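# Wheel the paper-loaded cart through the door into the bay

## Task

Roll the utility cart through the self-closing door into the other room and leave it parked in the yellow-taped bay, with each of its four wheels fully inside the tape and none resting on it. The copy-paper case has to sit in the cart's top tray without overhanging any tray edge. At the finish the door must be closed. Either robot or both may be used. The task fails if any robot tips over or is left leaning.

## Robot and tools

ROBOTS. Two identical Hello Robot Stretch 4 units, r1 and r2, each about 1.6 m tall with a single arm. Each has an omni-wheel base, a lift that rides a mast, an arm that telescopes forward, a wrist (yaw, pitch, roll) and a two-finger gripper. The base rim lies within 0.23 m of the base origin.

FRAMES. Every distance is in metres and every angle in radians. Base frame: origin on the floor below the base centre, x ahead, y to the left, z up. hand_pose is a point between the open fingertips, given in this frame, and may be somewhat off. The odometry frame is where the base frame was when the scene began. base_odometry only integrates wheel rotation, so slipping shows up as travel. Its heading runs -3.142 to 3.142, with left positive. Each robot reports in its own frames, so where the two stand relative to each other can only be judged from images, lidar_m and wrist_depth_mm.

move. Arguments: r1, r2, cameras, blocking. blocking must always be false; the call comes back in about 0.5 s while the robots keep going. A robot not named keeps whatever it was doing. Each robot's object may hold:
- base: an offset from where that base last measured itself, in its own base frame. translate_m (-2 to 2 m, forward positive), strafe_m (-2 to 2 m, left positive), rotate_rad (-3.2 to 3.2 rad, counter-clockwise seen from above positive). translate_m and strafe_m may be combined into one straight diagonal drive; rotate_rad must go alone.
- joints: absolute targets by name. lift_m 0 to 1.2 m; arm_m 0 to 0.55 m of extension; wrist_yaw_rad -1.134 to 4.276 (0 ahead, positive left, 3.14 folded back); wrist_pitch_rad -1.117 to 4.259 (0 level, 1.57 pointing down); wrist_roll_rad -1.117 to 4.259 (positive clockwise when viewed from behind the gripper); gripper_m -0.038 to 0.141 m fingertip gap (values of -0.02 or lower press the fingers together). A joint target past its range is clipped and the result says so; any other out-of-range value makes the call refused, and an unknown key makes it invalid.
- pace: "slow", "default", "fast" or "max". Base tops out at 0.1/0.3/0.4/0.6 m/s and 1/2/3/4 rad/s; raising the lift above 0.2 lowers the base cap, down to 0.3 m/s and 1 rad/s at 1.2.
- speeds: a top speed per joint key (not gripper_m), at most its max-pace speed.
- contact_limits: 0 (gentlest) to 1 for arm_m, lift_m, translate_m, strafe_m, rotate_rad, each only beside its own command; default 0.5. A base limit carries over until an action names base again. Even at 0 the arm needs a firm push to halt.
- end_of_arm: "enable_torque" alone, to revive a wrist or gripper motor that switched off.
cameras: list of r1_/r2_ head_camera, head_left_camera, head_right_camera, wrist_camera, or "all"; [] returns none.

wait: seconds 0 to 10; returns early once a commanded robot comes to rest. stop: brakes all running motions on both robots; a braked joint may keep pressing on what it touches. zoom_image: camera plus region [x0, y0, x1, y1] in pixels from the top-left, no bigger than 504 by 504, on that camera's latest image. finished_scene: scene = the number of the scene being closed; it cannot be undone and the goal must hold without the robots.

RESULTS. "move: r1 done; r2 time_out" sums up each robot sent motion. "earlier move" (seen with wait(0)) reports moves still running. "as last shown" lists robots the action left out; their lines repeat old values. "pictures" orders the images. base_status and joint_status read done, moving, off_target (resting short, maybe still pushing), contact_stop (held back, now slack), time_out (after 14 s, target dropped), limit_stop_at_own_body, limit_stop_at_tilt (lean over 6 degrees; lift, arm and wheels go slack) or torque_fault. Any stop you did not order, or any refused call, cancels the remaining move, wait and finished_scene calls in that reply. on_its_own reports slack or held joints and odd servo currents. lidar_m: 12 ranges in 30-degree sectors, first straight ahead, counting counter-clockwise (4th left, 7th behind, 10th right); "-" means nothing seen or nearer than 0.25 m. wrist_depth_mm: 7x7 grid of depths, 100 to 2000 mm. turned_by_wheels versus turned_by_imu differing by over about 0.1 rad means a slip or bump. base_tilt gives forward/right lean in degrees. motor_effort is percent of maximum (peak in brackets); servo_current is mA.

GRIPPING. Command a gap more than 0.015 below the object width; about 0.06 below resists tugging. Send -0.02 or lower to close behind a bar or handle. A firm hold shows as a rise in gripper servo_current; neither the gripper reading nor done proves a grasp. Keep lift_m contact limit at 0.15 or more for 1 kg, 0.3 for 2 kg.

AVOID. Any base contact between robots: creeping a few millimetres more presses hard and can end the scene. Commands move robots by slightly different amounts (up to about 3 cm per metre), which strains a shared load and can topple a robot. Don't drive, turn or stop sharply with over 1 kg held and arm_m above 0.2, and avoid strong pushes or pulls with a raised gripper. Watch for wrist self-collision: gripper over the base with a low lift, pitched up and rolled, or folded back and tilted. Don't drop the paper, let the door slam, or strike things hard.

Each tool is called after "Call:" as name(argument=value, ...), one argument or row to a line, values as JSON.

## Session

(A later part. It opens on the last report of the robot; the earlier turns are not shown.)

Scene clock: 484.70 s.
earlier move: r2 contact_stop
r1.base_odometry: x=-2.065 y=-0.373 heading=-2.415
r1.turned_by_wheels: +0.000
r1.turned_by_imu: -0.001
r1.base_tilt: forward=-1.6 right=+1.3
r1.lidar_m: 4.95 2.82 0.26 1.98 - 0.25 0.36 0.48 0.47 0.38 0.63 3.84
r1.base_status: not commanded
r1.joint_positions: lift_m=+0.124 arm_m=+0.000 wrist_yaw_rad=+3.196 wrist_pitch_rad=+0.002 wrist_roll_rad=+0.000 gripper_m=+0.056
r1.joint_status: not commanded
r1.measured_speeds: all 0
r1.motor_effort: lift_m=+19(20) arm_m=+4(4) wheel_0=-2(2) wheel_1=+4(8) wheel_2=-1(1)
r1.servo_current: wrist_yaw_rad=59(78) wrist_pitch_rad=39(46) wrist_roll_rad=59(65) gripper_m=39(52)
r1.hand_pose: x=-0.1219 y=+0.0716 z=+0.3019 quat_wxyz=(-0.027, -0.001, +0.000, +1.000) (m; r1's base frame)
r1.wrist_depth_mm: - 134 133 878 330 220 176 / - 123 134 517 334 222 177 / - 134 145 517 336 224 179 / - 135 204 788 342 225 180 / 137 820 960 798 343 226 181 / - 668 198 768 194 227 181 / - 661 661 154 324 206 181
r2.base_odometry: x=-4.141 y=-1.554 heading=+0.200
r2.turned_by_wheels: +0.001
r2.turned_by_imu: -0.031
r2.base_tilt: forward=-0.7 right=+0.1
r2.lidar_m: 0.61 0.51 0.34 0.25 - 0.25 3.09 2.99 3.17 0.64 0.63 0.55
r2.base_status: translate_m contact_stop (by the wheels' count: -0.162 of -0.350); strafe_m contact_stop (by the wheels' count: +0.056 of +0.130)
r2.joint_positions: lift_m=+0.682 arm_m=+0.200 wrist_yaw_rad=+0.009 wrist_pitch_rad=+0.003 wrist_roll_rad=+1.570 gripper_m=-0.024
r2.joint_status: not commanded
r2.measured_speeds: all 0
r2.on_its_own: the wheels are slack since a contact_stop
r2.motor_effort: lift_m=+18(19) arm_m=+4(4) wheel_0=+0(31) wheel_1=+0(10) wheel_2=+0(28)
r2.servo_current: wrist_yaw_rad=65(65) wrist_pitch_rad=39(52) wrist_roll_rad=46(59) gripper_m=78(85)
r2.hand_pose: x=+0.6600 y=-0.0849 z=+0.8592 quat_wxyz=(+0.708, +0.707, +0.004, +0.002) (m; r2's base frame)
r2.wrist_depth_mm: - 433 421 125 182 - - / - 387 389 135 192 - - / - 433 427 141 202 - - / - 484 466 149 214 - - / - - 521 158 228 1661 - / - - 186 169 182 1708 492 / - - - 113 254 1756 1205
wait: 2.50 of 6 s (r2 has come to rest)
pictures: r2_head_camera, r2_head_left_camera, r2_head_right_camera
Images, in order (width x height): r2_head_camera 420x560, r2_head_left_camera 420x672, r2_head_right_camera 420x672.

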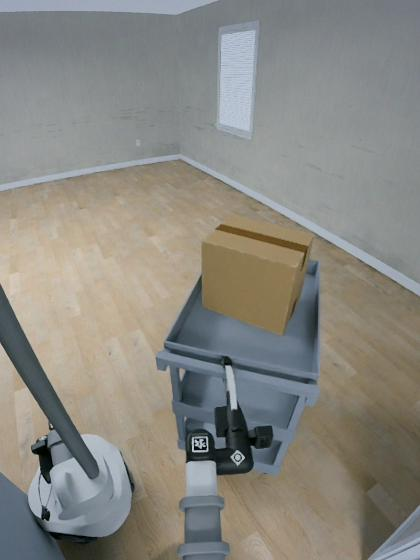

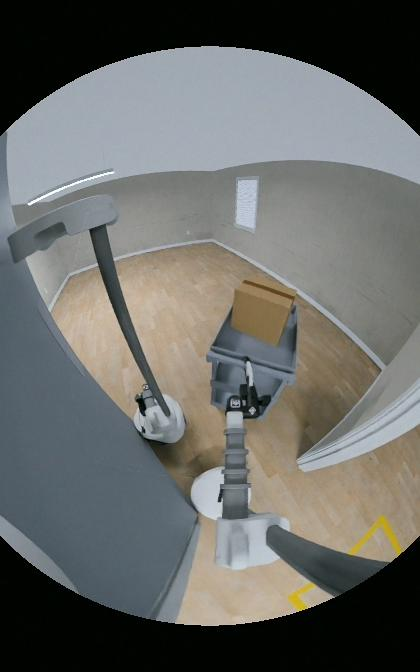

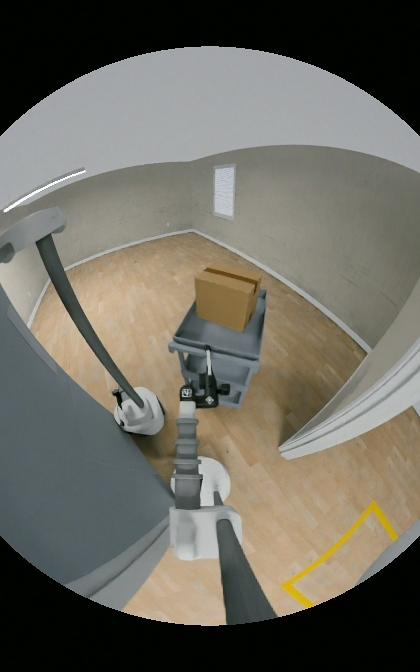

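Call:
move(
  blocking=false,
  cameras=[],
  r2={"base":{"strafe_m":-0.18},"pace":"slow"},
)

Call:
wait(
  seconds=5,
  cameras=["r2_head_right_camera","r2_head_left_camera"],
)

Scene clock: 498.77 s.
move: r2 moving
r1: as last shown
r1.turned_by_imu: +0.000
r1.lidar_m: 4.96 2.80 0.25 1.98 - 0.25 0.40 0.50 0.50 0.39 0.66 3.87
r1.motor_effort: lift_m=+19(20) arm_m=+4(4) wheel_0=-2(2) wheel_1=+4(5) wheel_2=-1(1)
r1.servo_current: wrist_yaw_rad=52(59) wrist_pitch_rad=39(52) wrist_roll_rad=46(65) gripper_m=46(46)
r1.wrist_depth_mm: - 134 134 878 329 219 177 / - 123 134 517 334 222 177 / - 134 145 517 336 224 179 / - 135 203 778 342 225 181 / 137 820 960 809 343 227 181 / - 668 198 778 194 227 181 / - 668 668 154 322 206 181
r2.base_odometry: x=-4.138 y=-1.568 heading=+0.202
r2.turned_by_wheels: +0.001
r2.turned_by_imu: +0.002
r2.base_tilt: forward=-0.7 right=+0.1
r2.lidar_m: 0.61 0.52 0.39 0.25 0.25 0.25 3.10 2.99 3.19 0.61 0.62 0.56
r2.base_status: strafe_m moving
r2.joint_positions: lift_m=+0.682 arm_m=+0.200 wrist_yaw_rad=+0.009 wrist_pitch_rad=+0.003 wrist_roll_rad=+1.570 gripper_m=-0.024
r2.joint_status: not commanded
r2.measured_speeds: translate_m=+0.000 strafe_m=-0.056 rotate_rad=+0.002 lift_m=+0.000 arm_m=+0.000 wrist_yaw_rad=+0.000 wrist_pitch_rad=+0.000 wrist_roll_rad=+0.000
r2.motor_effort: lift_m=+18(18) arm_m=+4(4) wheel_0=+19(19) wheel_1=-3(6) wheel_2=+0(2)
r2.servo_current: wrist_yaw_rad=65(72) wrist_pitch_rad=46(46) wrist_roll_rad=33(65) gripper_m=85(85)
r2.hand_pose: x=+0.6600 y=-0.0849 z=+0.8592 quat_wxyz=(+0.708, +0.707, +0.004, +0.002) (m; r2's base frame)
r2.wrist_depth_mm: - 415 407 126 179 - - / - 387 384 133 189 - - / - 427 424 140 201 - - / - 488 466 149 212 - - / - - 521 157 226 1661 - / - - 186 168 181 1618 488 / - - - 112 254 - 1205
pictures: none
No camera images: "cameras" was empty.

Scene clock: 501.20 s.
earlier move: r2 done
r1.base_odometry: x=-2.065 y=-0.373 heading=-2.415
r1.turned_by_wheels: +0.000
r1.turned_by_imu: +0.000
r1.base_tilt: forward=-1.6 right=+1.3
r1.lidar_m: 4.96 2.79 0.25 1.96 - 0.25 0.40 0.66 0.55 0.52 0.74 3.90
r1.base_status: not commanded
r1.joint_positions: lift_m=+0.124 arm_m=+0.000 wrist_yaw_rad=+3.196 wrist_pitch_rad=+0.002 wrist_roll_rad=+0.000 gripper_m=+0.056
r1.joint_status: not commanded
r1.measured_speeds: all 0
r1.motor_effort: lift_m=+19(20) arm_m=+4(4) wheel_0=-2(2) wheel_1=+4(5) wheel_2=-1(1)
r1.servo_current: wrist_yaw_rad=59(72) wrist_pitch_rad=39(52) wrist_roll_rad=52(72) gripper_m=39(52)
r1.hand_pose: x=-0.1219 y=+0.0716 z=+0.3019 quat_wxyz=(-0.027, -0.001, +0.000, +1.000) (m; r1's base frame)
r1.wrist_depth_mm: - 134 134 866 330 219 177 / - 123 133 517 332 222 178 / - 134 145 521 338 224 179 / - 135 203 788 342 225 180 / 138 820 1983 798 342 227 181 / 741 750 198 544 195 227 181 / - 741 759 154 322 206 181
r2.base_odometry: x=-4.105 y=-1.730 heading=+0.201
r2.turned_by_wheels: -0.001
r2.turned_by_imu: +0.001
r2.base_tilt: forward=-0.6 right=+0.0
r2.lidar_m: 0.59 0.69 0.62 0.34 0.33 0.42 3.01 2.90 3.13 0.50 0.46 0.61
r2.base_status: done
r2.joint_positions: lift_m=+0.682 arm_m=+0.200 wrist_yaw_rad=+0.009 wrist_pitch_rad=+0.003 wrist_roll_rad=+1.570 gripper_m=-0.024
r2.joint_status: not commanded
r2.measured_speeds: all 0
r2.motor_effort: lift_m=+18(18) arm_m=+4(4) wheel_0=+7(22) wheel_1=-1(6) wheel_2=+0(2)
r2.servo_current: wrist_yaw_rad=65(78) wrist_pitch_rad=39(52) wrist_roll_rad=39(65) gripper_m=72(85)
r2.hand_pose: x=+0.6601 y=-0.0848 z=+0.8592 quat_wxyz=(+0.708, +0.707, +0.004, +0.002) (m; r2's base frame)
r2.wrist_depth_mm: - - - 162 220 1756 - / - - - 164 223 - - / - 436 430 166 225 - - / - 459 452 168 229 - - / - - 473 171 233 - - / - - 186 173 182 723 - / - - - 112 238 - 496
wait: 2.43 of 5 s (r2 has come to rest)
pictures: r2_head_left_camera, r2_head_right_camera
Images, in order (width x height): r2_head_left_camera 420x672, r2_head_right_camera 420x672.

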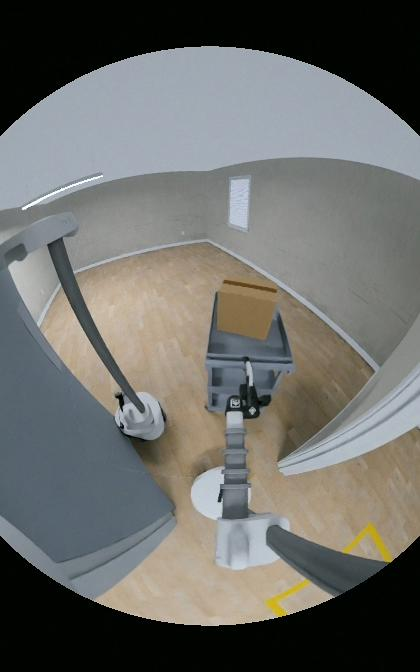

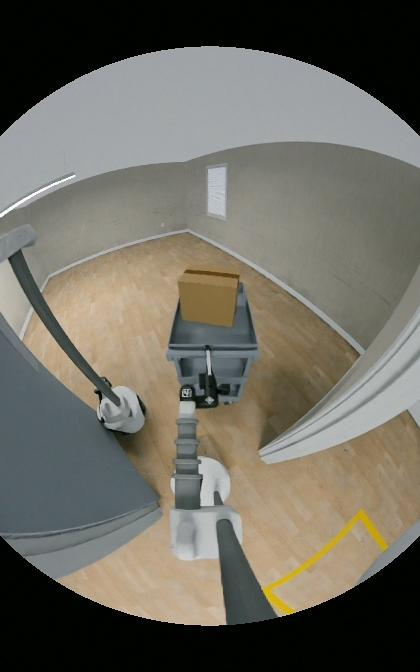

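Call:
move(
  blocking=false,
  cameras=[],
  r2={"base":{"translate_m":-0.7},"pace":"slow"},
)

Call:
wait(
  seconds=9,
  cameras=["r2_head_camera","r2_head_right_camera","r2_head_left_camera"],
)

Scene clock: 509.50 s.
move: r2 moving
r1: as last shown
r1.lidar_m: 4.96 2.79 0.25 1.99 - 0.25 0.39 0.67 0.53 0.54 0.79 3.85
r1.motor_effort: lift_m=+19(20) arm_m=+4(4) wheel_0=-1(2) wheel_1=+4(5) wheel_2=-1(1)
r1.servo_current: wrist_yaw_rad=52(65) wrist_pitch_rad=46(46) wrist_roll_rad=46(59) gripper_m=39(52)
r1.wrist_depth_mm: - 134 134 878 330 219 176 / - 123 134 521 332 222 177 / - 134 145 517 336 224 179 / - 135 203 778 342 225 180 / 137 820 - 798 342 227 181 / 759 759 198 544 194 228 181 / - 741 759 154 324 206 181
r2.base_odometry: x=-4.116 y=-1.732 heading=+0.201
r2.turned_by_wheels: +0.000
r2.turned_by_imu: +0.000
r2.base_tilt: forward=-0.6 right=+0.0
r2.lidar_m: 0.58 0.68 0.60 0.33 0.32 0.40 3.00 2.90 3.11 0.50 0.47 0.60
r2.base_status: translate_m moving
r2.joint_positions: lift_m=+0.682 arm_m=+0.200 wrist_yaw_rad=+0.009 wrist_pitch_rad=+0.003 wrist_roll_rad=+1.570 gripper_m=-0.024
r2.joint_status: not commanded
r2.measured_speeds: translate_m=-0.049 strafe_m=+0.000 rotate_rad=-0.002 lift_m=+0.000 arm_m=+0.000 wrist_yaw_rad=+0.000 wrist_pitch_rad=+0.000 wrist_roll_rad=+0.000
r2.motor_effort: lift_m=+18(18) arm_m=+0(4) wheel_0=-8(11) wheel_1=-8(8) wheel_2=+16(16)
r2.servo_current: wrist_yaw_rad=65(65) wrist_pitch_rad=39(46) wrist_roll_rad=39(59) gripper_m=72(78)
r2.hand_pose: x=+0.6601 y=-0.0848 z=+0.8592 quat_wxyz=(+0.708, +0.707, +0.004, +0.002) (m; r2's base frame)
r2.wrist_depth_mm: - - - 164 222 1756 - / - - - 166 226 - - / - 436 430 167 228 - - / - 459 449 170 231 - - / - - 469 173 235 - - / - - 186 174 182 691 - / - - - 112 238 1863 500
pictures: none
No camera images: "cameras" was empty.

Scene clock: 517.30 s.
earlier move: r2 done
r1.base_odometry: x=-2.065 y=-0.373 heading=-2.415
r1.turned_by_wheels: +0.000
r1.turned_by_imu: +0.000
r1.base_tilt: forward=-1.6 right=+1.3
r1.lidar_m: 4.98 2.77 0.25 1.98 - 0.25 0.41 0.30 0.39 2.78 2.87 3.87
r1.base_status: not commanded
r1.joint_positions: lift_m=+0.124 arm_m=+0.000 wrist_yaw_rad=+3.196 wrist_pitch_rad=+0.002 wrist_roll_rad=+0.000 gripper_m=+0.056
r1.joint_status: not commanded
r1.measured_speeds: all 0
r1.motor_effort: lift_m=+20(20) arm_m=+4(4) wheel_0=-2(2) wheel_1=+4(5) wheel_2=-1(1)
r1.servo_current: wrist_yaw_rad=65(78) wrist_pitch_rad=39(52) wrist_roll_rad=65(72) gripper_m=33(52)
r1.hand_pose: x=-0.1219 y=+0.0716 z=+0.3019 quat_wxyz=(-0.027, -0.001, +0.000, +1.000) (m; r1's base frame)
r1.wrist_depth_mm: - 134 134 508 330 220 176 / - 123 134 517 336 223 178 / - 134 145 521 336 224 179 / - 135 204 530 340 225 180 / 137 407 1537 798 342 227 181 / - 410 195 544 194 226 181 / - 402 759 154 322 206 181
r2.base_odometry: x=-4.790 y=-1.869 heading=+0.201
r2.turned_by_wheels: +0.000
r2.turned_by_imu: +0.000
r2.base_tilt: forward=-0.7 right=+0.1
r2.lidar_m: 0.49 0.45 0.48 0.72 1.97 2.09 2.35 2.29 2.46 2.77 1.53 0.68
r2.base_status: done
r2.joint_positions: lift_m=+0.682 arm_m=+0.200 wrist_yaw_rad=+0.001 wrist_pitch_rad=+0.003 wrist_roll_rad=+1.570 gripper_m=-0.024
r2.joint_status: not commanded
r2.measured_speeds: all 0
r2.motor_effort: lift_m=+18(18) arm_m=-4(4) wheel_0=-2(18) wheel_1=-4(11) wheel_2=+9(16)
r2.servo_current: wrist_yaw_rad=52(65) wrist_pitch_rad=39(52) wrist_roll_rad=39(65) gripper_m=85(85)
r2.hand_pose: x=+0.6594 y=-0.0871 z=+0.8592 quat_wxyz=(+0.708, +0.707, +0.001, -0.001) (m; r2's base frame)
r2.wrist_depth_mm: - - - 301 - 1661 1182 / - - - 325 364 384 379 / - - - 289 307 1808 - / - - - 211 278 - - / - - 473 191 250 - - / - 459 186 173 180 - - / - - 421 112 211 - -
wait: 7.80 of 9 s (r2 has come to rest)
pictures: r2_head_camera, r2_head_left_camera, r2_head_right_camera
Images, in order (width x height): r2_head_camera 420x560, r2_head_left_camera 420x672, r2_head_right_camera 420x672.

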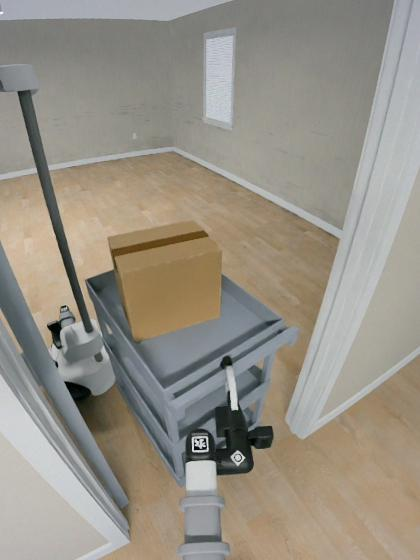

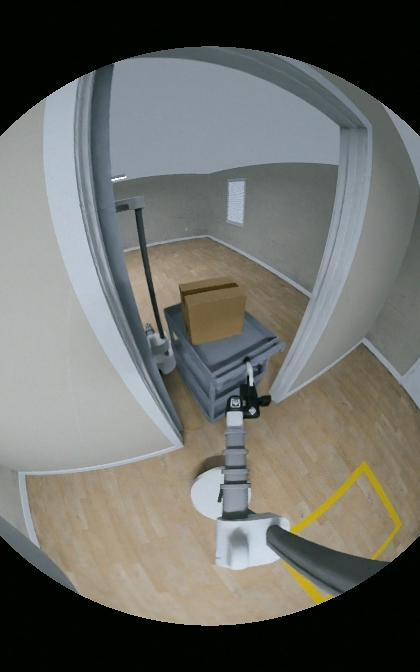

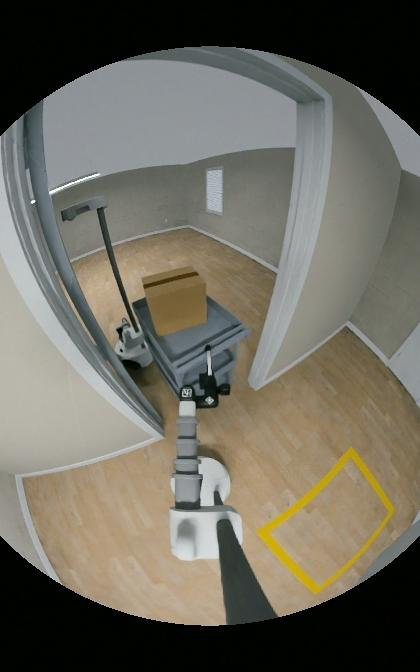

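Call:
move(
  blocking=false,
  cameras=[],
  r2={"base":{"translate_m":-0.4,"strafe_m":-0.19},"pace":"slow"},
)

Call:
wait(
  seconds=8,
  cameras=["r2_head_camera","r2_head_right_camera"],
)

Scene clock: 530.30 s.
move: r2 moving
r1: as last shown
r1.lidar_m: 4.96 2.78 0.25 1.98 - 0.25 0.39 0.27 0.39 2.79 2.88 3.88
r1.motor_effort: lift_m=+19(20) arm_m=+4(4) wheel_0=-2(2) wheel_1=+4(5) wheel_2=-1(1)
r1.servo_current: wrist_yaw_rad=59(65) wrist_pitch_rad=39(46) wrist_roll_rad=46(52) gripper_m=39(52)
r1.wrist_depth_mm: - 134 134 508 329 219 176 / - 123 134 517 336 222 177 / - 134 145 521 338 224 179 / - 135 203 535 342 225 180 / 137 418 1537 798 342 227 181 / - 415 194 544 195 227 181 / - 413 768 154 322 206 181
r2.base_odometry: x=-4.801 y=-1.878 heading=+0.202
r2.turned_by_wheels: +0.001
r2.turned_by_imu: +0.001
r2.base_tilt: forward=-0.7 right=+0.0
r2.lidar_m: 0.49 0.45 0.48 0.75 1.98 2.07 2.35 2.27 2.44 2.78 1.56 0.71
r2.base_status: translate_m moving; strafe_m moving
r2.joint_positions: lift_m=+0.682 arm_m=+0.200 wrist_yaw_rad=+0.005 wrist_pitch_rad=+0.003 wrist_roll_rad=+1.570 gripper_m=-0.024
r2.joint_status: not commanded
r2.measured_speeds: translate_m=-0.048 strafe_m=-0.023 rotate_rad=+0.003 lift_m=+0.000 arm_m=+0.000 wrist_yaw_rad=+0.015 wrist_pitch_rad=+0.000 wrist_roll_rad=+0.000
r2.motor_effort: lift_m=+18(18) arm_m=-4(4) wheel_0=-1(7) wheel_1=-8(8) wheel_2=+16(16)
r2.servo_current: wrist_yaw_rad=52(52) wrist_pitch_rad=39(46) wrist_roll_rad=46(59) gripper_m=78(85)
r2.hand_pose: x=+0.6597 y=-0.0861 z=+0.8592 quat_wxyz=(+0.708, +0.707, +0.003, +0.001) (m; r2's base frame)
r2.wrist_depth_mm: - - - 298 - 1576 1138 / - - - 320 362 1537 370 / - - - 289 307 1756 - / - - - 209 272 - - / - - 473 191 249 - - / - 455 186 173 181 - - / - 430 424 112 211 - -
pictures: none
No camera images: "cameras" was empty.

Scene clock: 535.40 s.
earlier move: r2 done
r1.base_odometry: x=-2.065 y=-0.373 heading=-2.415
r1.turned_by_wheels: +0.000
r1.turned_by_imu: +0.000
r1.base_tilt: forward=-1.6 right=+1.3
r1.lidar_m: 4.95 2.80 0.25 1.97 - 0.25 0.42 0.71 1.20 2.79 2.88 3.89
r1.base_status: not commanded
r1.joint_positions: lift_m=+0.124 arm_m=+0.000 wrist_yaw_rad=+3.196 wrist_pitch_rad=+0.002 wrist_roll_rad=+0.000 gripper_m=+0.056
r1.joint_status: not commanded
r1.measured_speeds: all 0
r1.motor_effort: lift_m=+19(20) arm_m=+4(4) wheel_0=-3(3) wheel_1=+4(5) wheel_2=-1(1)
r1.servo_current: wrist_yaw_rad=46(72) wrist_pitch_rad=52(52) wrist_roll_rad=46(72) gripper_m=39(52)
r1.hand_pose: x=-0.1219 y=+0.0716 z=+0.3019 quat_wxyz=(-0.027, -0.001, +0.000, +1.000) (m; r1's base frame)
r1.wrist_depth_mm: - 134 134 891 330 219 176 / - 123 134 517 332 223 178 / - 134 145 517 336 224 180 / - 135 203 530 342 226 180 / 137 - - 535 343 227 181 / - 1118 195 539 195 227 181 / - 759 768 154 322 207 181
r2.base_odometry: x=-5.144 y=-2.136 heading=+0.202
r2.turned_by_wheels: +0.001
r2.turned_by_imu: +0.007
r2.base_tilt: forward=-0.7 right=+0.0
r2.lidar_m: 0.47 0.63 0.92 1.37 1.98 2.10 1.91 1.85 1.97 2.74 2.71 0.74
r2.base_status: done
r2.joint_positions: lift_m=+0.682 arm_m=+0.200 wrist_yaw_rad=+0.014 wrist_pitch_rad=+0.003 wrist_roll_rad=+1.570 gripper_m=-0.024
r2.joint_status: not commanded
r2.measured_speeds: all 0
r2.motor_effort: lift_m=+18(18) arm_m=-4(4) wheel_0=+6(11) wheel_1=-2(9) wheel_2=+10(22)
r2.servo_current: wrist_yaw_rad=85(98) wrist_pitch_rad=39(52) wrist_roll_rad=46(59) gripper_m=78(85)
r2.hand_pose: x=+0.6605 y=-0.0835 z=+0.8592 quat_wxyz=(+0.708, +0.707, +0.006, +0.004) (m; r2's base frame)
r2.wrist_depth_mm: - - - - - - - / - - - 317 - - - / - - - 320 362 1863 - / - - - 224 300 1983 - / - - - 196 256 - - / - 469 186 170 182 - - / - - 415 112 206 - -
wait: 5.10 of 8 s (r2 has come to rest)
pictures: r2_head_camera, r2_head_right_camera
Images, in order (width x height): r2_head_camera 420x560, r2_head_right_camera 420x672.

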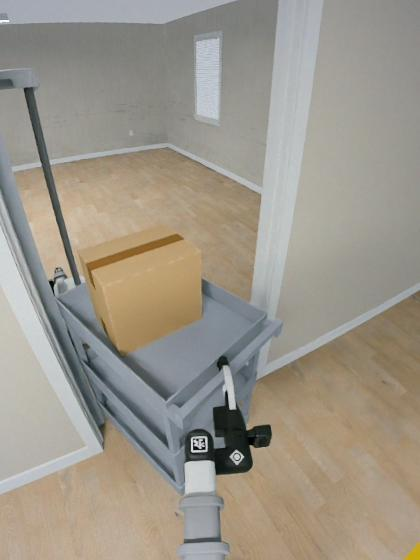

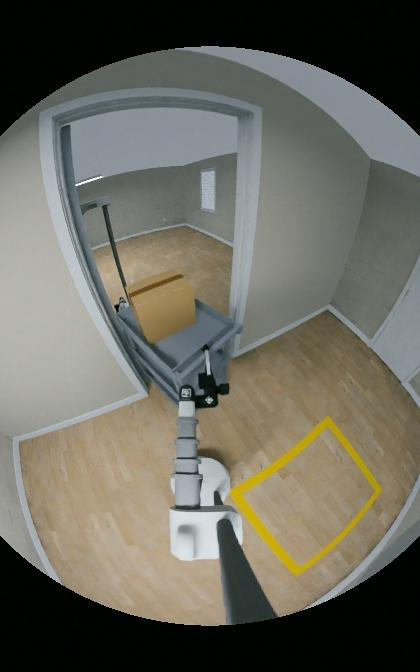

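Call:
move(
  blocking=false,
  cameras=[],
  r2={"base":{"translate_m":-0.45,"strafe_m":-0.05},"pace":"slow"},
)

Call:
wait(
  seconds=8,
  cameras=["r2_head_camera","r2_head_right_camera"],
)

Scene clock: 541.30 s.
move: r2 moving
r1: as last shown
r1.lidar_m: 4.97 2.79 0.25 1.98 - 0.25 0.41 0.73 1.20 2.78 2.88 3.90
r1.motor_effort: lift_m=+20(20) arm_m=+4(4) wheel_0=-3(3) wheel_1=+5(5) wheel_2=-1(1)
r1.servo_current: wrist_yaw_rad=46(59) wrist_pitch_rad=39(46) wrist_roll_rad=39(59) gripper_m=39(46)
r1.wrist_depth_mm: - 134 133 891 330 220 177 / - 123 134 517 334 223 177 / - 134 145 517 336 224 179 / - 135 203 530 340 225 180 / 137 - - 535 342 226 181 / - 1025 194 544 194 227 181 / - 778 768 154 320 206 181
r2.base_odometry: x=-5.156 y=-2.140 heading=+0.203
r2.turned_by_wheels: +0.001
r2.turned_by_imu: +0.001
r2.base_tilt: forward=-0.6 right=+0.1
r2.lidar_m: 0.46 0.62 0.96 1.38 1.97 2.12 1.90 1.85 1.97 2.77 2.68 0.71
r2.base_status: translate_m moving; strafe_m moving
r2.joint_positions: lift_m=+0.682 arm_m=+0.200 wrist_yaw_rad=+0.014 wrist_pitch_rad=+0.003 wrist_roll_rad=+1.570 gripper_m=-0.024
r2.joint_status: not commanded
r2.measured_speeds: translate_m=-0.049 strafe_m=-0.006 rotate_rad=-0.004 lift_m=+0.000 arm_m=+0.000 wrist_yaw_rad=+0.000 wrist_pitch_rad=+0.000 wrist_roll_rad=+0.000
r2.motor_effort: lift_m=+18(18) arm_m=-4(4) wheel_0=+1(6) wheel_1=-3(5) wheel_2=+15(19)
r2.servo_current: wrist_yaw_rad=78(85) wrist_pitch_rad=39(46) wrist_roll_rad=39(52) gripper_m=78(85)
r2.hand_pose: x=+0.6605 y=-0.0835 z=+0.8592 quat_wxyz=(+0.708, +0.707, +0.006, +0.004) (m; r2's base frame)
r2.wrist_depth_mm: - - - - - - - / - - - 303 - - - / - - - 262 359 1808 - / - - - 224 300 1921 - / - - - 195 257 - - / - 466 186 170 182 - - / - 427 421 112 206 - -
pictures: none
No camera images: "cameras" was empty.

Scene clock: 546.60 s.
earlier move: r2 done
r1.base_odometry: x=-2.065 y=-0.373 heading=-2.415
r1.turned_by_wheels: +0.000
r1.turned_by_imu: +0.000
r1.base_tilt: forward=-1.6 right=+1.3
r1.lidar_m: 4.98 2.79 0.25 1.99 - 0.25 0.37 1.16 1.19 2.77 2.86 3.90
r1.base_status: not commanded
r1.joint_positions: lift_m=+0.124 arm_m=+0.000 wrist_yaw_rad=+3.196 wrist_pitch_rad=+0.002 wrist_roll_rad=+0.000 gripper_m=+0.056
r1.joint_status: not commanded
r1.measured_speeds: all 0
r1.motor_effort: lift_m=+20(20) arm_m=+4(4) wheel_0=-2(3) wheel_1=+5(5) wheel_2=-1(1)
r1.servo_current: wrist_yaw_rad=39(72) wrist_pitch_rad=39(59) wrist_roll_rad=52(78) gripper_m=46(52)
r1.hand_pose: x=-0.1219 y=+0.0716 z=+0.3019 quat_wxyz=(-0.027, -0.001, +0.000, +1.000) (m; r1's base frame)
r1.wrist_depth_mm: - 134 134 512 329 220 177 / - 123 134 512 332 222 178 / - 134 145 473 336 224 179 / - 135 203 530 340 225 180 / 137 1756 - 535 342 226 181 / - 1205 198 544 195 227 181 / - 820 759 154 324 206 181
r2.base_odometry: x=-5.574 y=-2.275 heading=+0.202
r2.turned_by_wheels: -0.001
r2.turned_by_imu: -0.002
r2.base_tilt: forward=-0.7 right=+0.1
r2.lidar_m: 0.51 0.91 1.38 1.88 1.81 1.94 1.48 1.43 1.52 2.22 2.84 0.65
r2.base_status: done
r2.joint_positions: lift_m=+0.682 arm_m=+0.200 wrist_yaw_rad=-0.001 wrist_pitch_rad=+0.003 wrist_roll_rad=+1.570 gripper_m=-0.024
r2.joint_status: not commanded
r2.measured_speeds: all 0
r2.motor_effort: lift_m=+18(18) arm_m=-4(4) wheel_0=-8(13) wheel_1=-6(10) wheel_2=+6(19)
r2.servo_current: wrist_yaw_rad=46(91) wrist_pitch_rad=39(52) wrist_roll_rad=46(65) gripper_m=78(91)
r2.hand_pose: x=+0.6592 y=-0.0877 z=+0.8592 quat_wxyz=(+0.708, +0.707, +0.001, -0.002) (m; r2's base frame)
r2.wrist_depth_mm: - - - 252 336 342 340 / - - - 230 300 - 1255 / - - - 214 278 - - / - - - 199 259 - - / - 466 462 186 244 - - / - 452 186 173 181 - - / - 439 433 112 216 - -
wait: 5.30 of 8 s (r2 has come to rest)
pictures: r2_head_camera, r2_head_right_camera
Images, in order (width x height): r2_head_camera 420x560, r2_head_right_camera 420x672.

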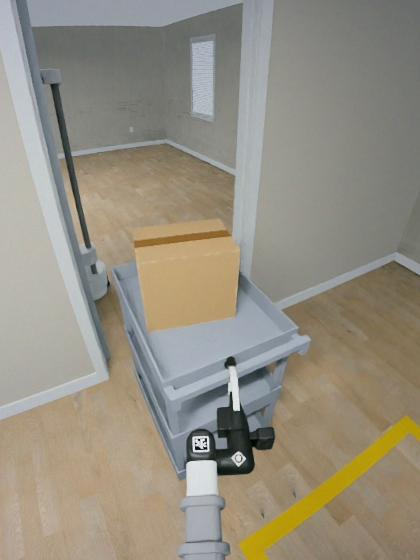

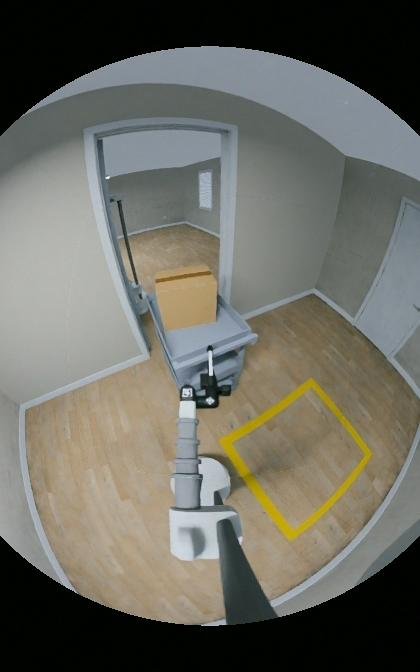

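Call:
move(
  blocking=false,
  cameras=[],
  r2={"base":{"translate_m":-0.36,"strafe_m":-0.17},"pace":"slow"},
)

Call:
wait(
  seconds=8,
  cameras=[],
)

Call:
move(
  blocking=false,
  cameras=[],
  r2={"base":{"translate_m":-0.4,"strafe_m":-0.4},"pace":"slow"},
)

Call:
wait(
  seconds=9,
  cameras=["r2_head_camera","r2_head_right_camera"],
)

Scene clock: 559.43 s.
move: r2 moving
r1: as last shown
r1.lidar_m: 4.96 2.81 0.25 2.00 - 0.25 0.41 1.17 1.20 2.77 2.89 3.87
r1.motor_effort: lift_m=+19(20) arm_m=+4(4) wheel_0=-2(3) wheel_1=+4(5) wheel_2=-1(1)
r1.servo_current: wrist_yaw_rad=52(78) wrist_pitch_rad=39(52) wrist_roll_rad=39(59) gripper_m=39(52)
r1.wrist_depth_mm: - 134 134 508 329 219 176 / - 123 134 512 334 222 177 / - 134 145 473 336 224 180 / - 135 203 530 342 226 180 / 137 1756 - 539 342 226 181 / - 1229 198 544 194 227 181 / - 809 759 154 322 206 181
r2.base_odometry: x=-5.585 y=-2.283 heading=+0.202
r2.turned_by_wheels: +0.000
r2.turned_by_imu: +0.001
r2.base_tilt: forward=-0.7 right=+0.0
r2.lidar_m: 0.50 0.92 1.40 1.86 1.81 1.95 1.48 1.39 1.49 2.16 2.84 0.65
r2.base_status: translate_m moving; strafe_m moving
r2.joint_positions: lift_m=+0.682 arm_m=+0.200 wrist_yaw_rad=-0.001 wrist_pitch_rad=+0.003 wrist_roll_rad=+1.570 gripper_m=-0.024
r2.joint_status: not commanded
r2.measured_speeds: translate_m=-0.048 strafe_m=-0.023 rotate_rad=+0.004 lift_m=+0.000 arm_m=+0.000 wrist_yaw_rad=+0.000 wrist_pitch_rad=+0.000 wrist_roll_rad=+0.000
r2.motor_effort: lift_m=+18(18) arm_m=-4(4) wheel_0=-5(10) wheel_1=-8(10) wheel_2=+12(12)
r2.servo_current: wrist_yaw_rad=52(52) wrist_pitch_rad=39(46) wrist_roll_rad=46(59) gripper_m=72(85)
r2.hand_pose: x=+0.6592 y=-0.0877 z=+0.8592 quat_wxyz=(+0.708, +0.707, +0.001, -0.002) (m; r2's base frame)
r2.wrist_depth_mm: - - - 249 330 334 338 / - - - 229 297 - 1281 / - - - 213 277 - - / - - - 198 259 - - / - 469 462 187 244 - - / - 452 186 174 181 - - / - 439 436 112 215 - -
pictures: none
No camera images: "cameras" was empty.

Scene clock: 564.10 s.
earlier move: r2 done
r1.base_odometry: x=-2.065 y=-0.373 heading=-2.415
r1.turned_by_wheels: +0.000
r1.turned_by_imu: +0.000
r1.base_tilt: forward=-1.6 right=+1.3
r1.lidar_m: 4.95 2.80 0.25 1.98 - 0.25 0.41 1.20 1.20 2.76 2.86 3.87
r1.base_status: not commanded
r1.joint_positions: lift_m=+0.124 arm_m=+0.000 wrist_yaw_rad=+3.196 wrist_pitch_rad=+0.002 wrist_roll_rad=+0.000 gripper_m=+0.056
r1.joint_status: not commanded
r1.measured_speeds: all 0
r1.motor_effort: lift_m=+19(20) arm_m=+4(4) wheel_0=-2(3) wheel_1=+4(5) wheel_2=-1(1)
r1.servo_current: wrist_yaw_rad=46(78) wrist_pitch_rad=46(52) wrist_roll_rad=52(72) gripper_m=46(52)
r1.hand_pose: x=-0.1219 y=+0.0716 z=+0.3019 quat_wxyz=(-0.027, -0.001, +0.000, +1.000) (m; r1's base frame)
r1.wrist_depth_mm: - 134 134 878 330 219 177 / - 123 134 512 334 222 177 / - 134 145 473 336 224 179 / - 135 203 788 342 225 180 / 137 - 1983 539 342 226 181 / - 1229 198 544 195 227 181 / - 809 759 154 324 206 181
r2.base_odometry: x=-5.893 y=-2.514 heading=+0.202
r2.turned_by_wheels: +0.001
r2.turned_by_imu: +0.004
r2.base_tilt: forward=-0.7 right=+0.1
r2.lidar_m: 0.54 1.71 1.84 1.84 1.82 1.45 1.06 1.05 1.12 1.60 2.82 0.64
r2.base_status: done
r2.joint_positions: lift_m=+0.682 arm_m=+0.200 wrist_yaw_rad=+0.007 wrist_pitch_rad=+0.003 wrist_roll_rad=+1.570 gripper_m=-0.024
r2.joint_status: not commanded
r2.measured_speeds: all 0
r2.motor_effort: lift_m=+18(18) arm_m=-4(4) wheel_0=+2(10) wheel_1=-2(10) wheel_2=+8(16)
r2.servo_current: wrist_yaw_rad=59(72) wrist_pitch_rad=39(46) wrist_roll_rad=52(59) gripper_m=85(85)
r2.hand_pose: x=+0.6600 y=-0.0853 z=+0.8592 quat_wxyz=(+0.708, +0.707, +0.004, +0.001) (m; r2's base frame)
r2.wrist_depth_mm: - - - 210 276 1618 1255 / - - - 202 266 1661 - / - - - 193 256 - - / 1618 459 462 189 247 - - / - 459 462 181 239 - - / - 459 186 175 182 - - / - - 455 112 225 - -
wait: 4.67 of 8 s (r2 has come to rest)
pictures: none
No camera images: "cameras" was empty.

Scene clock: 564.60 s.
move: r2 moving
r1: as last shown
r1.base_tilt: forward=-1.6 right=+1.2
r1.lidar_m: 4.97 2.82 0.25 2.00 - 0.25 0.40 1.23 1.19 2.77 2.90 3.85
r1.motor_effort: lift_m=+20(20) arm_m=+4(4) wheel_0=-2(3) wheel_1=+5(5) wheel_2=-1(1)
r1.servo_current: wrist_yaw_rad=59(59) wrist_pitch_rad=39(46) wrist_roll_rad=65(65) gripper_m=52(52)
r1.wrist_depth_mm: - 134 134 878 329 220 176 / - 123 134 517 332 223 177 / - 134 145 473 336 224 179 / - 135 203 778 340 224 180 / 137 - 1983 539 342 226 181 / - 1229 198 544 195 227 181 / - 820 759 154 322 206 181
r2.base_odometry: x=-5.900 y=-2.524 heading=+0.204
r2.turned_by_wheels: +0.002
r2.turned_by_imu: +0.002
r2.base_tilt: forward=-0.7 right=+0.1
r2.lidar_m: 0.53 1.71 1.85 1.86 1.81 1.43 1.07 1.03 1.11 1.61 2.82 0.64
r2.base_status: translate_m moving; strafe_m moving
r2.joint_positions: lift_m=+0.682 arm_m=+0.200 wrist_yaw_rad=+0.007 wrist_pitch_rad=+0.003 wrist_roll_rad=+1.570 gripper_m=-0.024
r2.joint_status: not commanded
r2.measured_speeds: translate_m=-0.036 strafe_m=-0.036 rotate_rad=+0.002 lift_m=+0.000 arm_m=+0.000 wrist_yaw_rad=+0.000 wrist_pitch_rad=+0.000 wrist_roll_rad=+0.000
r2.motor_effort: lift_m=+18(18) arm_m=-4(4) wheel_0=+14(14) wheel_1=-5(7) wheel_2=+16(16)
r2.servo_current: wrist_yaw_rad=59(59) wrist_pitch_rad=39(46) wrist_roll_rad=39(59) gripper_m=78(85)
r2.hand_pose: x=+0.6600 y=-0.0853 z=+0.8592 quat_wxyz=(+0.708, +0.707, +0.004, +0.001) (m; r2's base frame)
r2.wrist_depth_mm: - - - 208 273 1576 1205 / - - - 202 264 1661 - / - - - 193 255 - - / 1708 459 455 188 247 - - / - 459 459 181 239 - - / - 462 186 175 182 - - / - - 459 112 226 - -
pictures: none
No camera images: "cameras" was empty.

Scene clock: 571.00 s.
earlier move: r2 done
r1.base_odometry: x=-2.065 y=-0.373 heading=-2.415
r1.turned_by_wheels: +0.000
r1.turned_by_imu: +0.000
r1.base_tilt: forward=-1.6 right=+1.2
r1.lidar_m: 4.97 2.80 0.25 1.98 - 0.25 0.41 1.25 1.20 2.76 2.88 3.91
r1.base_status: not commanded
r1.joint_positions: lift_m=+0.124 arm_m=+0.000 wrist_yaw_rad=+3.196 wrist_pitch_rad=+0.002 wrist_roll_rad=+0.000 gripper_m=+0.056
r1.joint_status: not commanded
r1.measured_speeds: all 0
r1.motor_effort: lift_m=+19(20) arm_m=+4(4) wheel_0=-2(3) wheel_1=+4(5) wheel_2=-1(1)
r1.servo_current: wrist_yaw_rad=33(72) wrist_pitch_rad=46(52) wrist_roll_rad=59(65) gripper_m=39(52)
r1.hand_pose: x=-0.1219 y=+0.0716 z=+0.3019 quat_wxyz=(-0.027, -0.001, +0.000, +1.000) (m; r1's base frame)
r1.wrist_depth_mm: - 134 134 878 329 220 176 / - 123 134 512 334 222 177 / - 134 145 517 338 224 179 / - 135 202 788 340 225 180 / 137 - - 798 342 227 181 / - 1229 198 544 195 227 181 / - 809 768 154 322 206 181
r2.base_odometry: x=-6.203 y=-2.986 heading=+0.204
r2.turned_by_wheels: +0.000
r2.turned_by_imu: +0.004
r2.base_tilt: forward=-0.7 right=+0.0
r2.lidar_m: 0.52 0.86 2.40 2.04 1.70 0.70 0.54 0.51 0.57 0.83 2.68 0.66
r2.base_status: done
r2.joint_positions: lift_m=+0.682 arm_m=+0.200 wrist_yaw_rad=+0.008 wrist_pitch_rad=+0.003 wrist_roll_rad=+1.570 gripper_m=-0.024
r2.joint_status: not commanded
r2.measured_speeds: all 0
r2.motor_effort: lift_m=+18(18) arm_m=-4(5) wheel_0=+11(16) wheel_1=-2(7) wheel_2=+11(17)
r2.servo_current: wrist_yaw_rad=59(72) wrist_pitch_rad=39(46) wrist_roll_rad=46(59) gripper_m=78(85)
r2.hand_pose: x=+0.6600 y=-0.0851 z=+0.8592 quat_wxyz=(+0.708, +0.707, +0.004, +0.002) (m; r2's base frame)
r2.wrist_depth_mm: - - - 301 320 332 325 / - - - 283 294 1756 1281 / - - - 210 276 1921 - / - - 469 198 256 - - / - 462 466 186 244 - - / 1983 452 187 175 181 - - / - - 439 112 220 - -
wait: 6.40 of 9 s (r2 has come to rest)
pictures: r2_head_camera, r2_head_right_camera
Images, in order (width x height): r2_head_camera 420x560, r2_head_right_camera 420x672.

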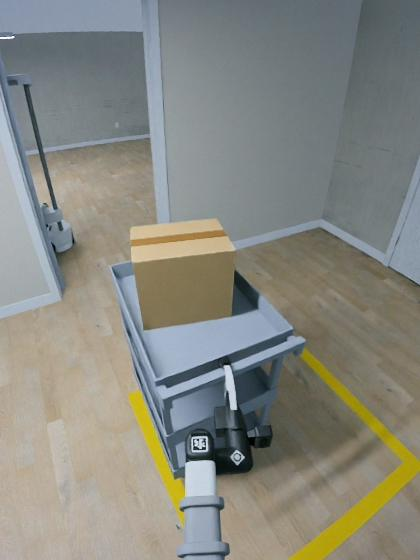

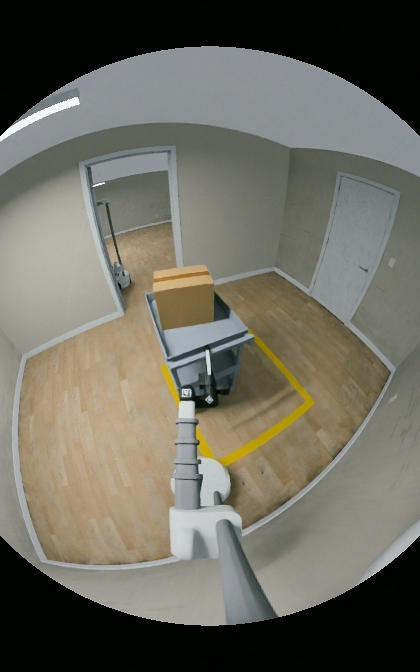

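Call:
move(
  blocking=false,
  cameras=[],
  r2={"base":{"translate_m":0.05,"strafe_m":-0.48},"pace":"slow"},
)

Call:
wait(
  seconds=9,
  cameras=["r2_head_camera","r2_head_right_camera"],
)

Scene clock: 588.17 s.
move: r2 moving
r1: as last shown
r1.base_tilt: forward=-1.6 right=+1.3
r1.lidar_m: 4.95 2.80 0.26 1.98 - 0.25 0.41 1.24 1.15 2.79 2.85 3.89
r1.servo_current: wrist_yaw_rad=39(59) wrist_pitch_rad=46(46) wrist_roll_rad=46(65) gripper_m=46(46)
r1.wrist_depth_mm: - 134 133 891 330 219 177 / - 123 134 512 334 222 177 / - 134 145 521 338 223 179 / - 135 203 788 342 225 180 / 137 - - 809 342 226 181 / - 1229 198 544 194 227 181 / - 809 759 154 322 206 181
r2.base_odometry: x=-6.199 y=-2.999 heading=+0.205
r2.turned_by_wheels: +0.001
r2.turned_by_imu: +0.001
r2.base_tilt: forward=-0.7 right=+0.0
r2.lidar_m: 0.51 0.80 2.39 2.05 1.69 0.71 0.51 0.50 0.52 0.80 2.68 0.67
r2.base_status: translate_m moving; strafe_m moving
r2.joint_positions: lift_m=+0.682 arm_m=+0.200 wrist_yaw_rad=+0.008 wrist_pitch_rad=+0.003 wrist_roll_rad=+1.570 gripper_m=-0.024
r2.joint_status: not commanded
r2.measured_speeds: translate_m=+0.005 strafe_m=-0.053 rotate_rad=+0.000 lift_m=+0.000 arm_m=+0.000 wrist_yaw_rad=+0.000 wrist_pitch_rad=+0.000 wrist_roll_rad=+0.000
r2.motor_effort: lift_m=+18(18) arm_m=-4(4) wheel_0=+18(18) wheel_1=-5(5) wheel_2=+0(8)
r2.servo_current: wrist_yaw_rad=59(65) wrist_pitch_rad=39(46) wrist_roll_rad=46(59) gripper_m=78(85)
r2.hand_pose: x=+0.6600 y=-0.0851 z=+0.8592 quat_wxyz=(+0.708, +0.707, +0.004, +0.002) (m; r2's base frame)
r2.wrist_depth_mm: - - - 303 324 327 327 / - - - 285 296 1708 1281 / - - - 266 276 1863 - / - - - 198 258 - - / - 466 462 187 244 - - / 1921 455 186 176 181 - - / - - 436 112 219 - -
pictures: none
No camera images: "cameras" was empty.

Scene clock: 593.70 s.
earlier move: r2 done
r1.base_odometry: x=-2.065 y=-0.373 heading=-2.415
r1.turned_by_wheels: +0.000
r1.turned_by_imu: +0.000
r1.base_tilt: forward=-1.6 right=+1.3
r1.lidar_m: 4.97 2.82 0.25 2.00 - 0.25 0.41 1.21 1.20 2.79 2.87 3.90
r1.base_status: not commanded
r1.joint_positions: lift_m=+0.124 arm_m=+0.000 wrist_yaw_rad=+3.196 wrist_pitch_rad=+0.002 wrist_roll_rad=+0.000 gripper_m=+0.056
r1.joint_status: not commanded
r1.measured_speeds: all 0
r1.motor_effort: lift_m=+19(20) arm_m=+4(4) wheel_0=-2(3) wheel_1=+4(5) wheel_2=-1(1)
r1.servo_current: wrist_yaw_rad=52(72) wrist_pitch_rad=39(46) wrist_roll_rad=33(65) gripper_m=39(52)
r1.hand_pose: x=-0.1219 y=+0.0716 z=+0.3019 quat_wxyz=(-0.027, -0.001, +0.000, +1.000) (m; r1's base frame)
r1.wrist_depth_mm: - 134 134 891 329 220 177 / - 123 134 517 332 222 177 / - 134 145 521 338 224 179 / - 135 203 778 342 224 180 / 137 - - 798 343 227 181 / - 1229 198 544 194 226 181 / - 820 759 154 322 207 181
r2.base_odometry: x=-6.057 y=-3.446 heading=+0.205
r2.turned_by_wheels: +0.000
r2.turned_by_imu: +0.004
r2.base_tilt: forward=-0.6 right=+0.1
r2.lidar_m: 0.45 0.53 2.55 2.51 1.12 0.47 0.35 0.34 0.37 0.57 2.04 2.36
r2.base_status: done
r2.joint_positions: lift_m=+0.682 arm_m=+0.200 wrist_yaw_rad=+0.010 wrist_pitch_rad=+0.003 wrist_roll_rad=+1.570 gripper_m=-0.024
r2.joint_status: not commanded
r2.measured_speeds: all 0
r2.motor_effort: lift_m=+18(18) arm_m=-4(4) wheel_0=+12(18) wheel_1=+0(6) wheel_2=-2(9)
r2.servo_current: wrist_yaw_rad=72(78) wrist_pitch_rad=46(52) wrist_roll_rad=65(65) gripper_m=78(85)
r2.hand_pose: x=+0.6602 y=-0.0844 z=+0.8592 quat_wxyz=(+0.708, +0.707, +0.005, +0.003) (m; r2's base frame)
r2.wrist_depth_mm: - - - - - 1708 1182 / - - - - - 1756 1182 / - - - 402 - 1756 1205 / - - - 257 382 1756 - / - - - 202 286 1808 - / - - 187 161 182 1921 - / - 415 410 112 198 - -
wait: 5.53 of 9 s (r2 has come to rest)
pictures: r2_head_camera, r2_head_right_camera
Images, in order (width x height): r2_head_camera 420x560, r2_head_right_camera 420x672.

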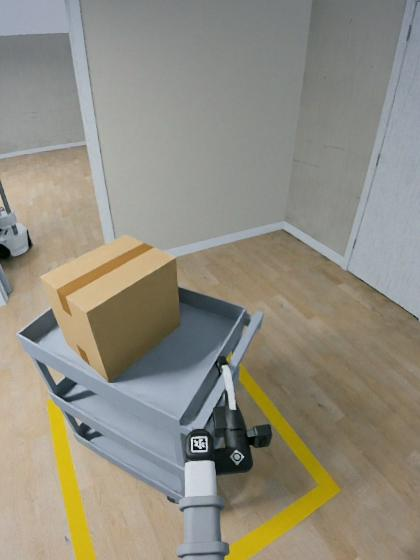

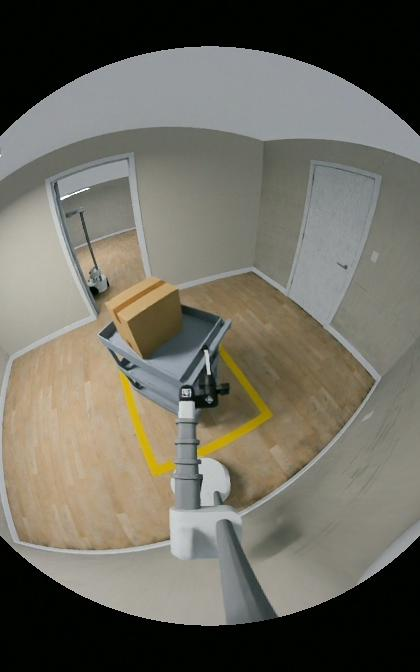

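Call:
move(
  blocking=false,
  cameras=[],
  r2={"base":{"translate_m":0.01,"strafe_m":-0.11},"pace":"slow"},
)

Call:
wait(
  seconds=4,
  cameras=["r2_head_camera","r2_head_left_camera"],
)

Call:
zoom_image(
  camera="r2_head_left_camera",
  region=[90, 250, 390, 550],
)

Scene clock: 606.83 s.
move: r2 moving
r1: as last shown
r1.lidar_m: 4.95 2.81 0.25 1.98 - 0.25 0.40 1.21 1.20 2.78 2.90 3.92
r1.motor_effort: lift_m=+20(20) arm_m=+4(4) wheel_0=-2(2) wheel_1=+5(5) wheel_2=-1(1)
r1.servo_current: wrist_yaw_rad=46(65) wrist_pitch_rad=39(46) wrist_roll_rad=39(59) gripper_m=39(46)
r1.wrist_depth_mm: - 134 134 878 329 219 177 / - 123 134 517 332 223 177 / - 134 145 521 338 224 179 / - 135 203 788 342 225 181 / 137 - - 798 342 226 181 / - 1205 198 549 195 227 181 / - 820 759 154 324 206 181
r2.base_odometry: x=-6.053 y=-3.459 heading=+0.206
r2.turned_by_wheels: +0.001
r2.turned_by_imu: +0.002
r2.base_tilt: forward=-0.7 right=+0.1
r2.lidar_m: 0.43 0.52 2.56 2.49 1.09 0.50 0.36 0.34 0.37 0.55 2.04 2.33
r2.base_status: translate_m moving; strafe_m moving
r2.joint_positions: lift_m=+0.682 arm_m=+0.200 wrist_yaw_rad=+0.013 wrist_pitch_rad=+0.003 wrist_roll_rad=+1.570 gripper_m=-0.024
r2.joint_status: not commanded
r2.measured_speeds: translate_m=+0.005 strafe_m=-0.054 rotate_rad=+0.000 lift_m=+0.000 arm_m=+0.000 wrist_yaw_rad=+0.009 wrist_pitch_rad=+0.000 wrist_roll_rad=+0.000
r2.motor_effort: lift_m=+18(18) arm_m=-4(4) wheel_0=+17(20) wheel_1=-3(3) wheel_2=-2(3)
r2.servo_current: wrist_yaw_rad=78(78) wrist_pitch_rad=39(46) wrist_roll_rad=52(52) gripper_m=85(85)
r2.hand_pose: x=+0.6604 y=-0.0837 z=+0.8592 quat_wxyz=(+0.708, +0.707, +0.006, +0.003) (m; r2's base frame)
r2.wrist_depth_mm: - - - - - 1708 1182 / - - - - - 1756 1205 / - - - 404 - 1756 1205 / - - - 260 384 1756 - / - - - 204 290 1808 - / - - 187 161 182 1921 - / - - 413 112 198 - -
pictures: none
No camera images: "cameras" was empty.

Scene clock: 608.63 s.
earlier move: r2 done
r1.base_odometry: x=-2.065 y=-0.373 heading=-2.415
r1.turned_by_wheels: +0.000
r1.turned_by_imu: +0.000
r1.base_tilt: forward=-1.6 right=+1.3
r1.lidar_m: 4.95 2.78 0.25 1.99 - 0.25 0.41 1.25 1.17 2.77 2.89 3.87
r1.base_status: not commanded
r1.joint_positions: lift_m=+0.124 arm_m=+0.000 wrist_yaw_rad=+3.196 wrist_pitch_rad=+0.002 wrist_roll_rad=+0.000 gripper_m=+0.056
r1.joint_status: not commanded
r1.measured_speeds: all 0
r1.motor_effort: lift_m=+19(20) arm_m=+4(4) wheel_0=-2(3) wheel_1=+5(5) wheel_2=-1(1)
r1.servo_current: wrist_yaw_rad=46(72) wrist_pitch_rad=39(46) wrist_roll_rad=59(65) gripper_m=39(46)
r1.hand_pose: x=-0.1219 y=+0.0716 z=+0.3019 quat_wxyz=(-0.027, -0.001, +0.000, +1.000) (m; r1's base frame)
r1.wrist_depth_mm: - 134 134 878 329 219 176 / - 123 134 517 332 222 178 / - 134 145 521 338 224 179 / - 135 203 778 340 226 180 / 137 - - 809 342 226 181 / - 1229 198 544 195 227 181 / - 820 768 154 322 206 181
r2.base_odometry: x=-6.025 y=-3.551 heading=+0.205
r2.turned_by_wheels: +0.000
r2.turned_by_imu: +0.002
r2.base_tilt: forward=-0.7 right=+0.1
r2.lidar_m: 0.44 0.51 2.62 2.60 1.04 0.40 0.31 0.31 0.33 0.49 1.87 2.24
r2.base_status: done
r2.joint_positions: lift_m=+0.682 arm_m=+0.200 wrist_yaw_rad=+0.024 wrist_pitch_rad=+0.003 wrist_roll_rad=+1.570 gripper_m=-0.024
r2.joint_status: not commanded
r2.measured_speeds: all 0
r2.on_its_own: wrist_yaw_rad is at rest, and its servo_current (143 mA) is outside its rest range (0 to 104 mA)
r2.motor_effort: lift_m=+18(18) arm_m=-4(4) wheel_0=+13(23) wheel_1=+0(5) wheel_2=-3(3)
r2.servo_current: wrist_yaw_rad=143(156) wrist_pitch_rad=39(46) wrist_roll_rad=33(59) gripper_m=85(85)
r2.hand_pose: x=+0.6613 y=-0.0805 z=+0.8592 quat_wxyz=(+0.708, +0.707, +0.010, +0.007) (m; r2's base frame)
r2.wrist_depth_mm: - - - - - 1756 1205 / - - - - - 1708 1229 / - - - 407 - 1708 1205 / - - - 327 397 1808 - / - - - 209 285 1756 - / - - 188 166 182 1983 - / - 418 415 112 195 - -
wait: 1.80 of 4 s (r2 has come to rest)
pictures: r2_head_camera, r2_head_left_camera
Images, in order (width x height): r2_head_camera 420x560, r2_head_left_camera 420x672.

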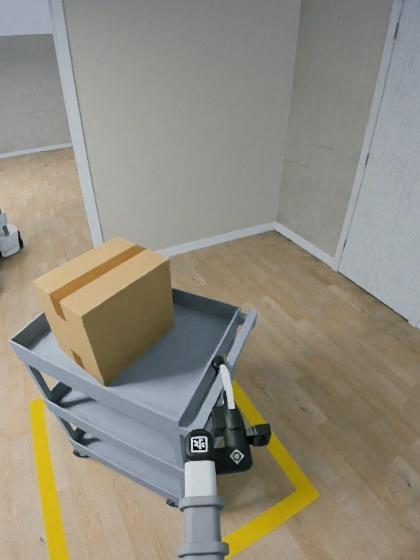

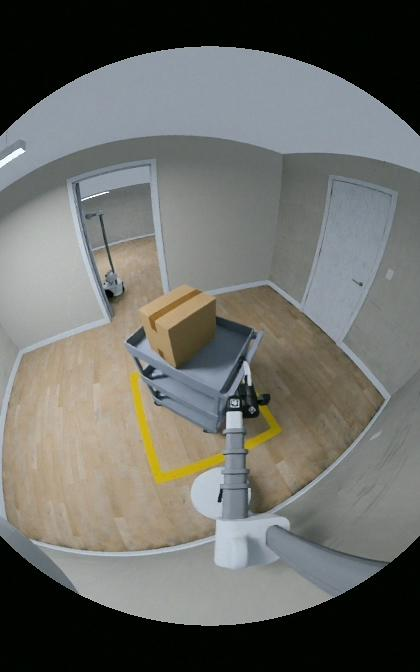

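Scaled by 1.680 from the camera's 420x672 image, which has a finer 600x960 frame.

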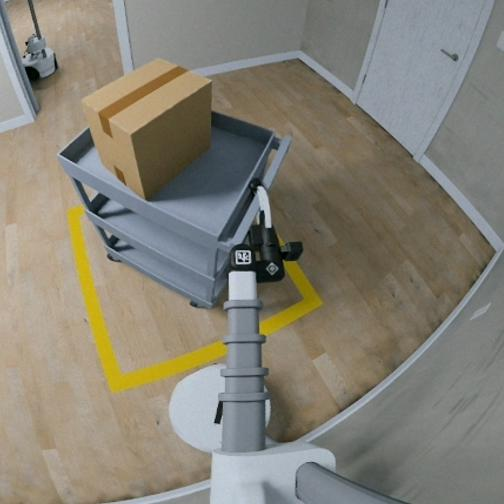

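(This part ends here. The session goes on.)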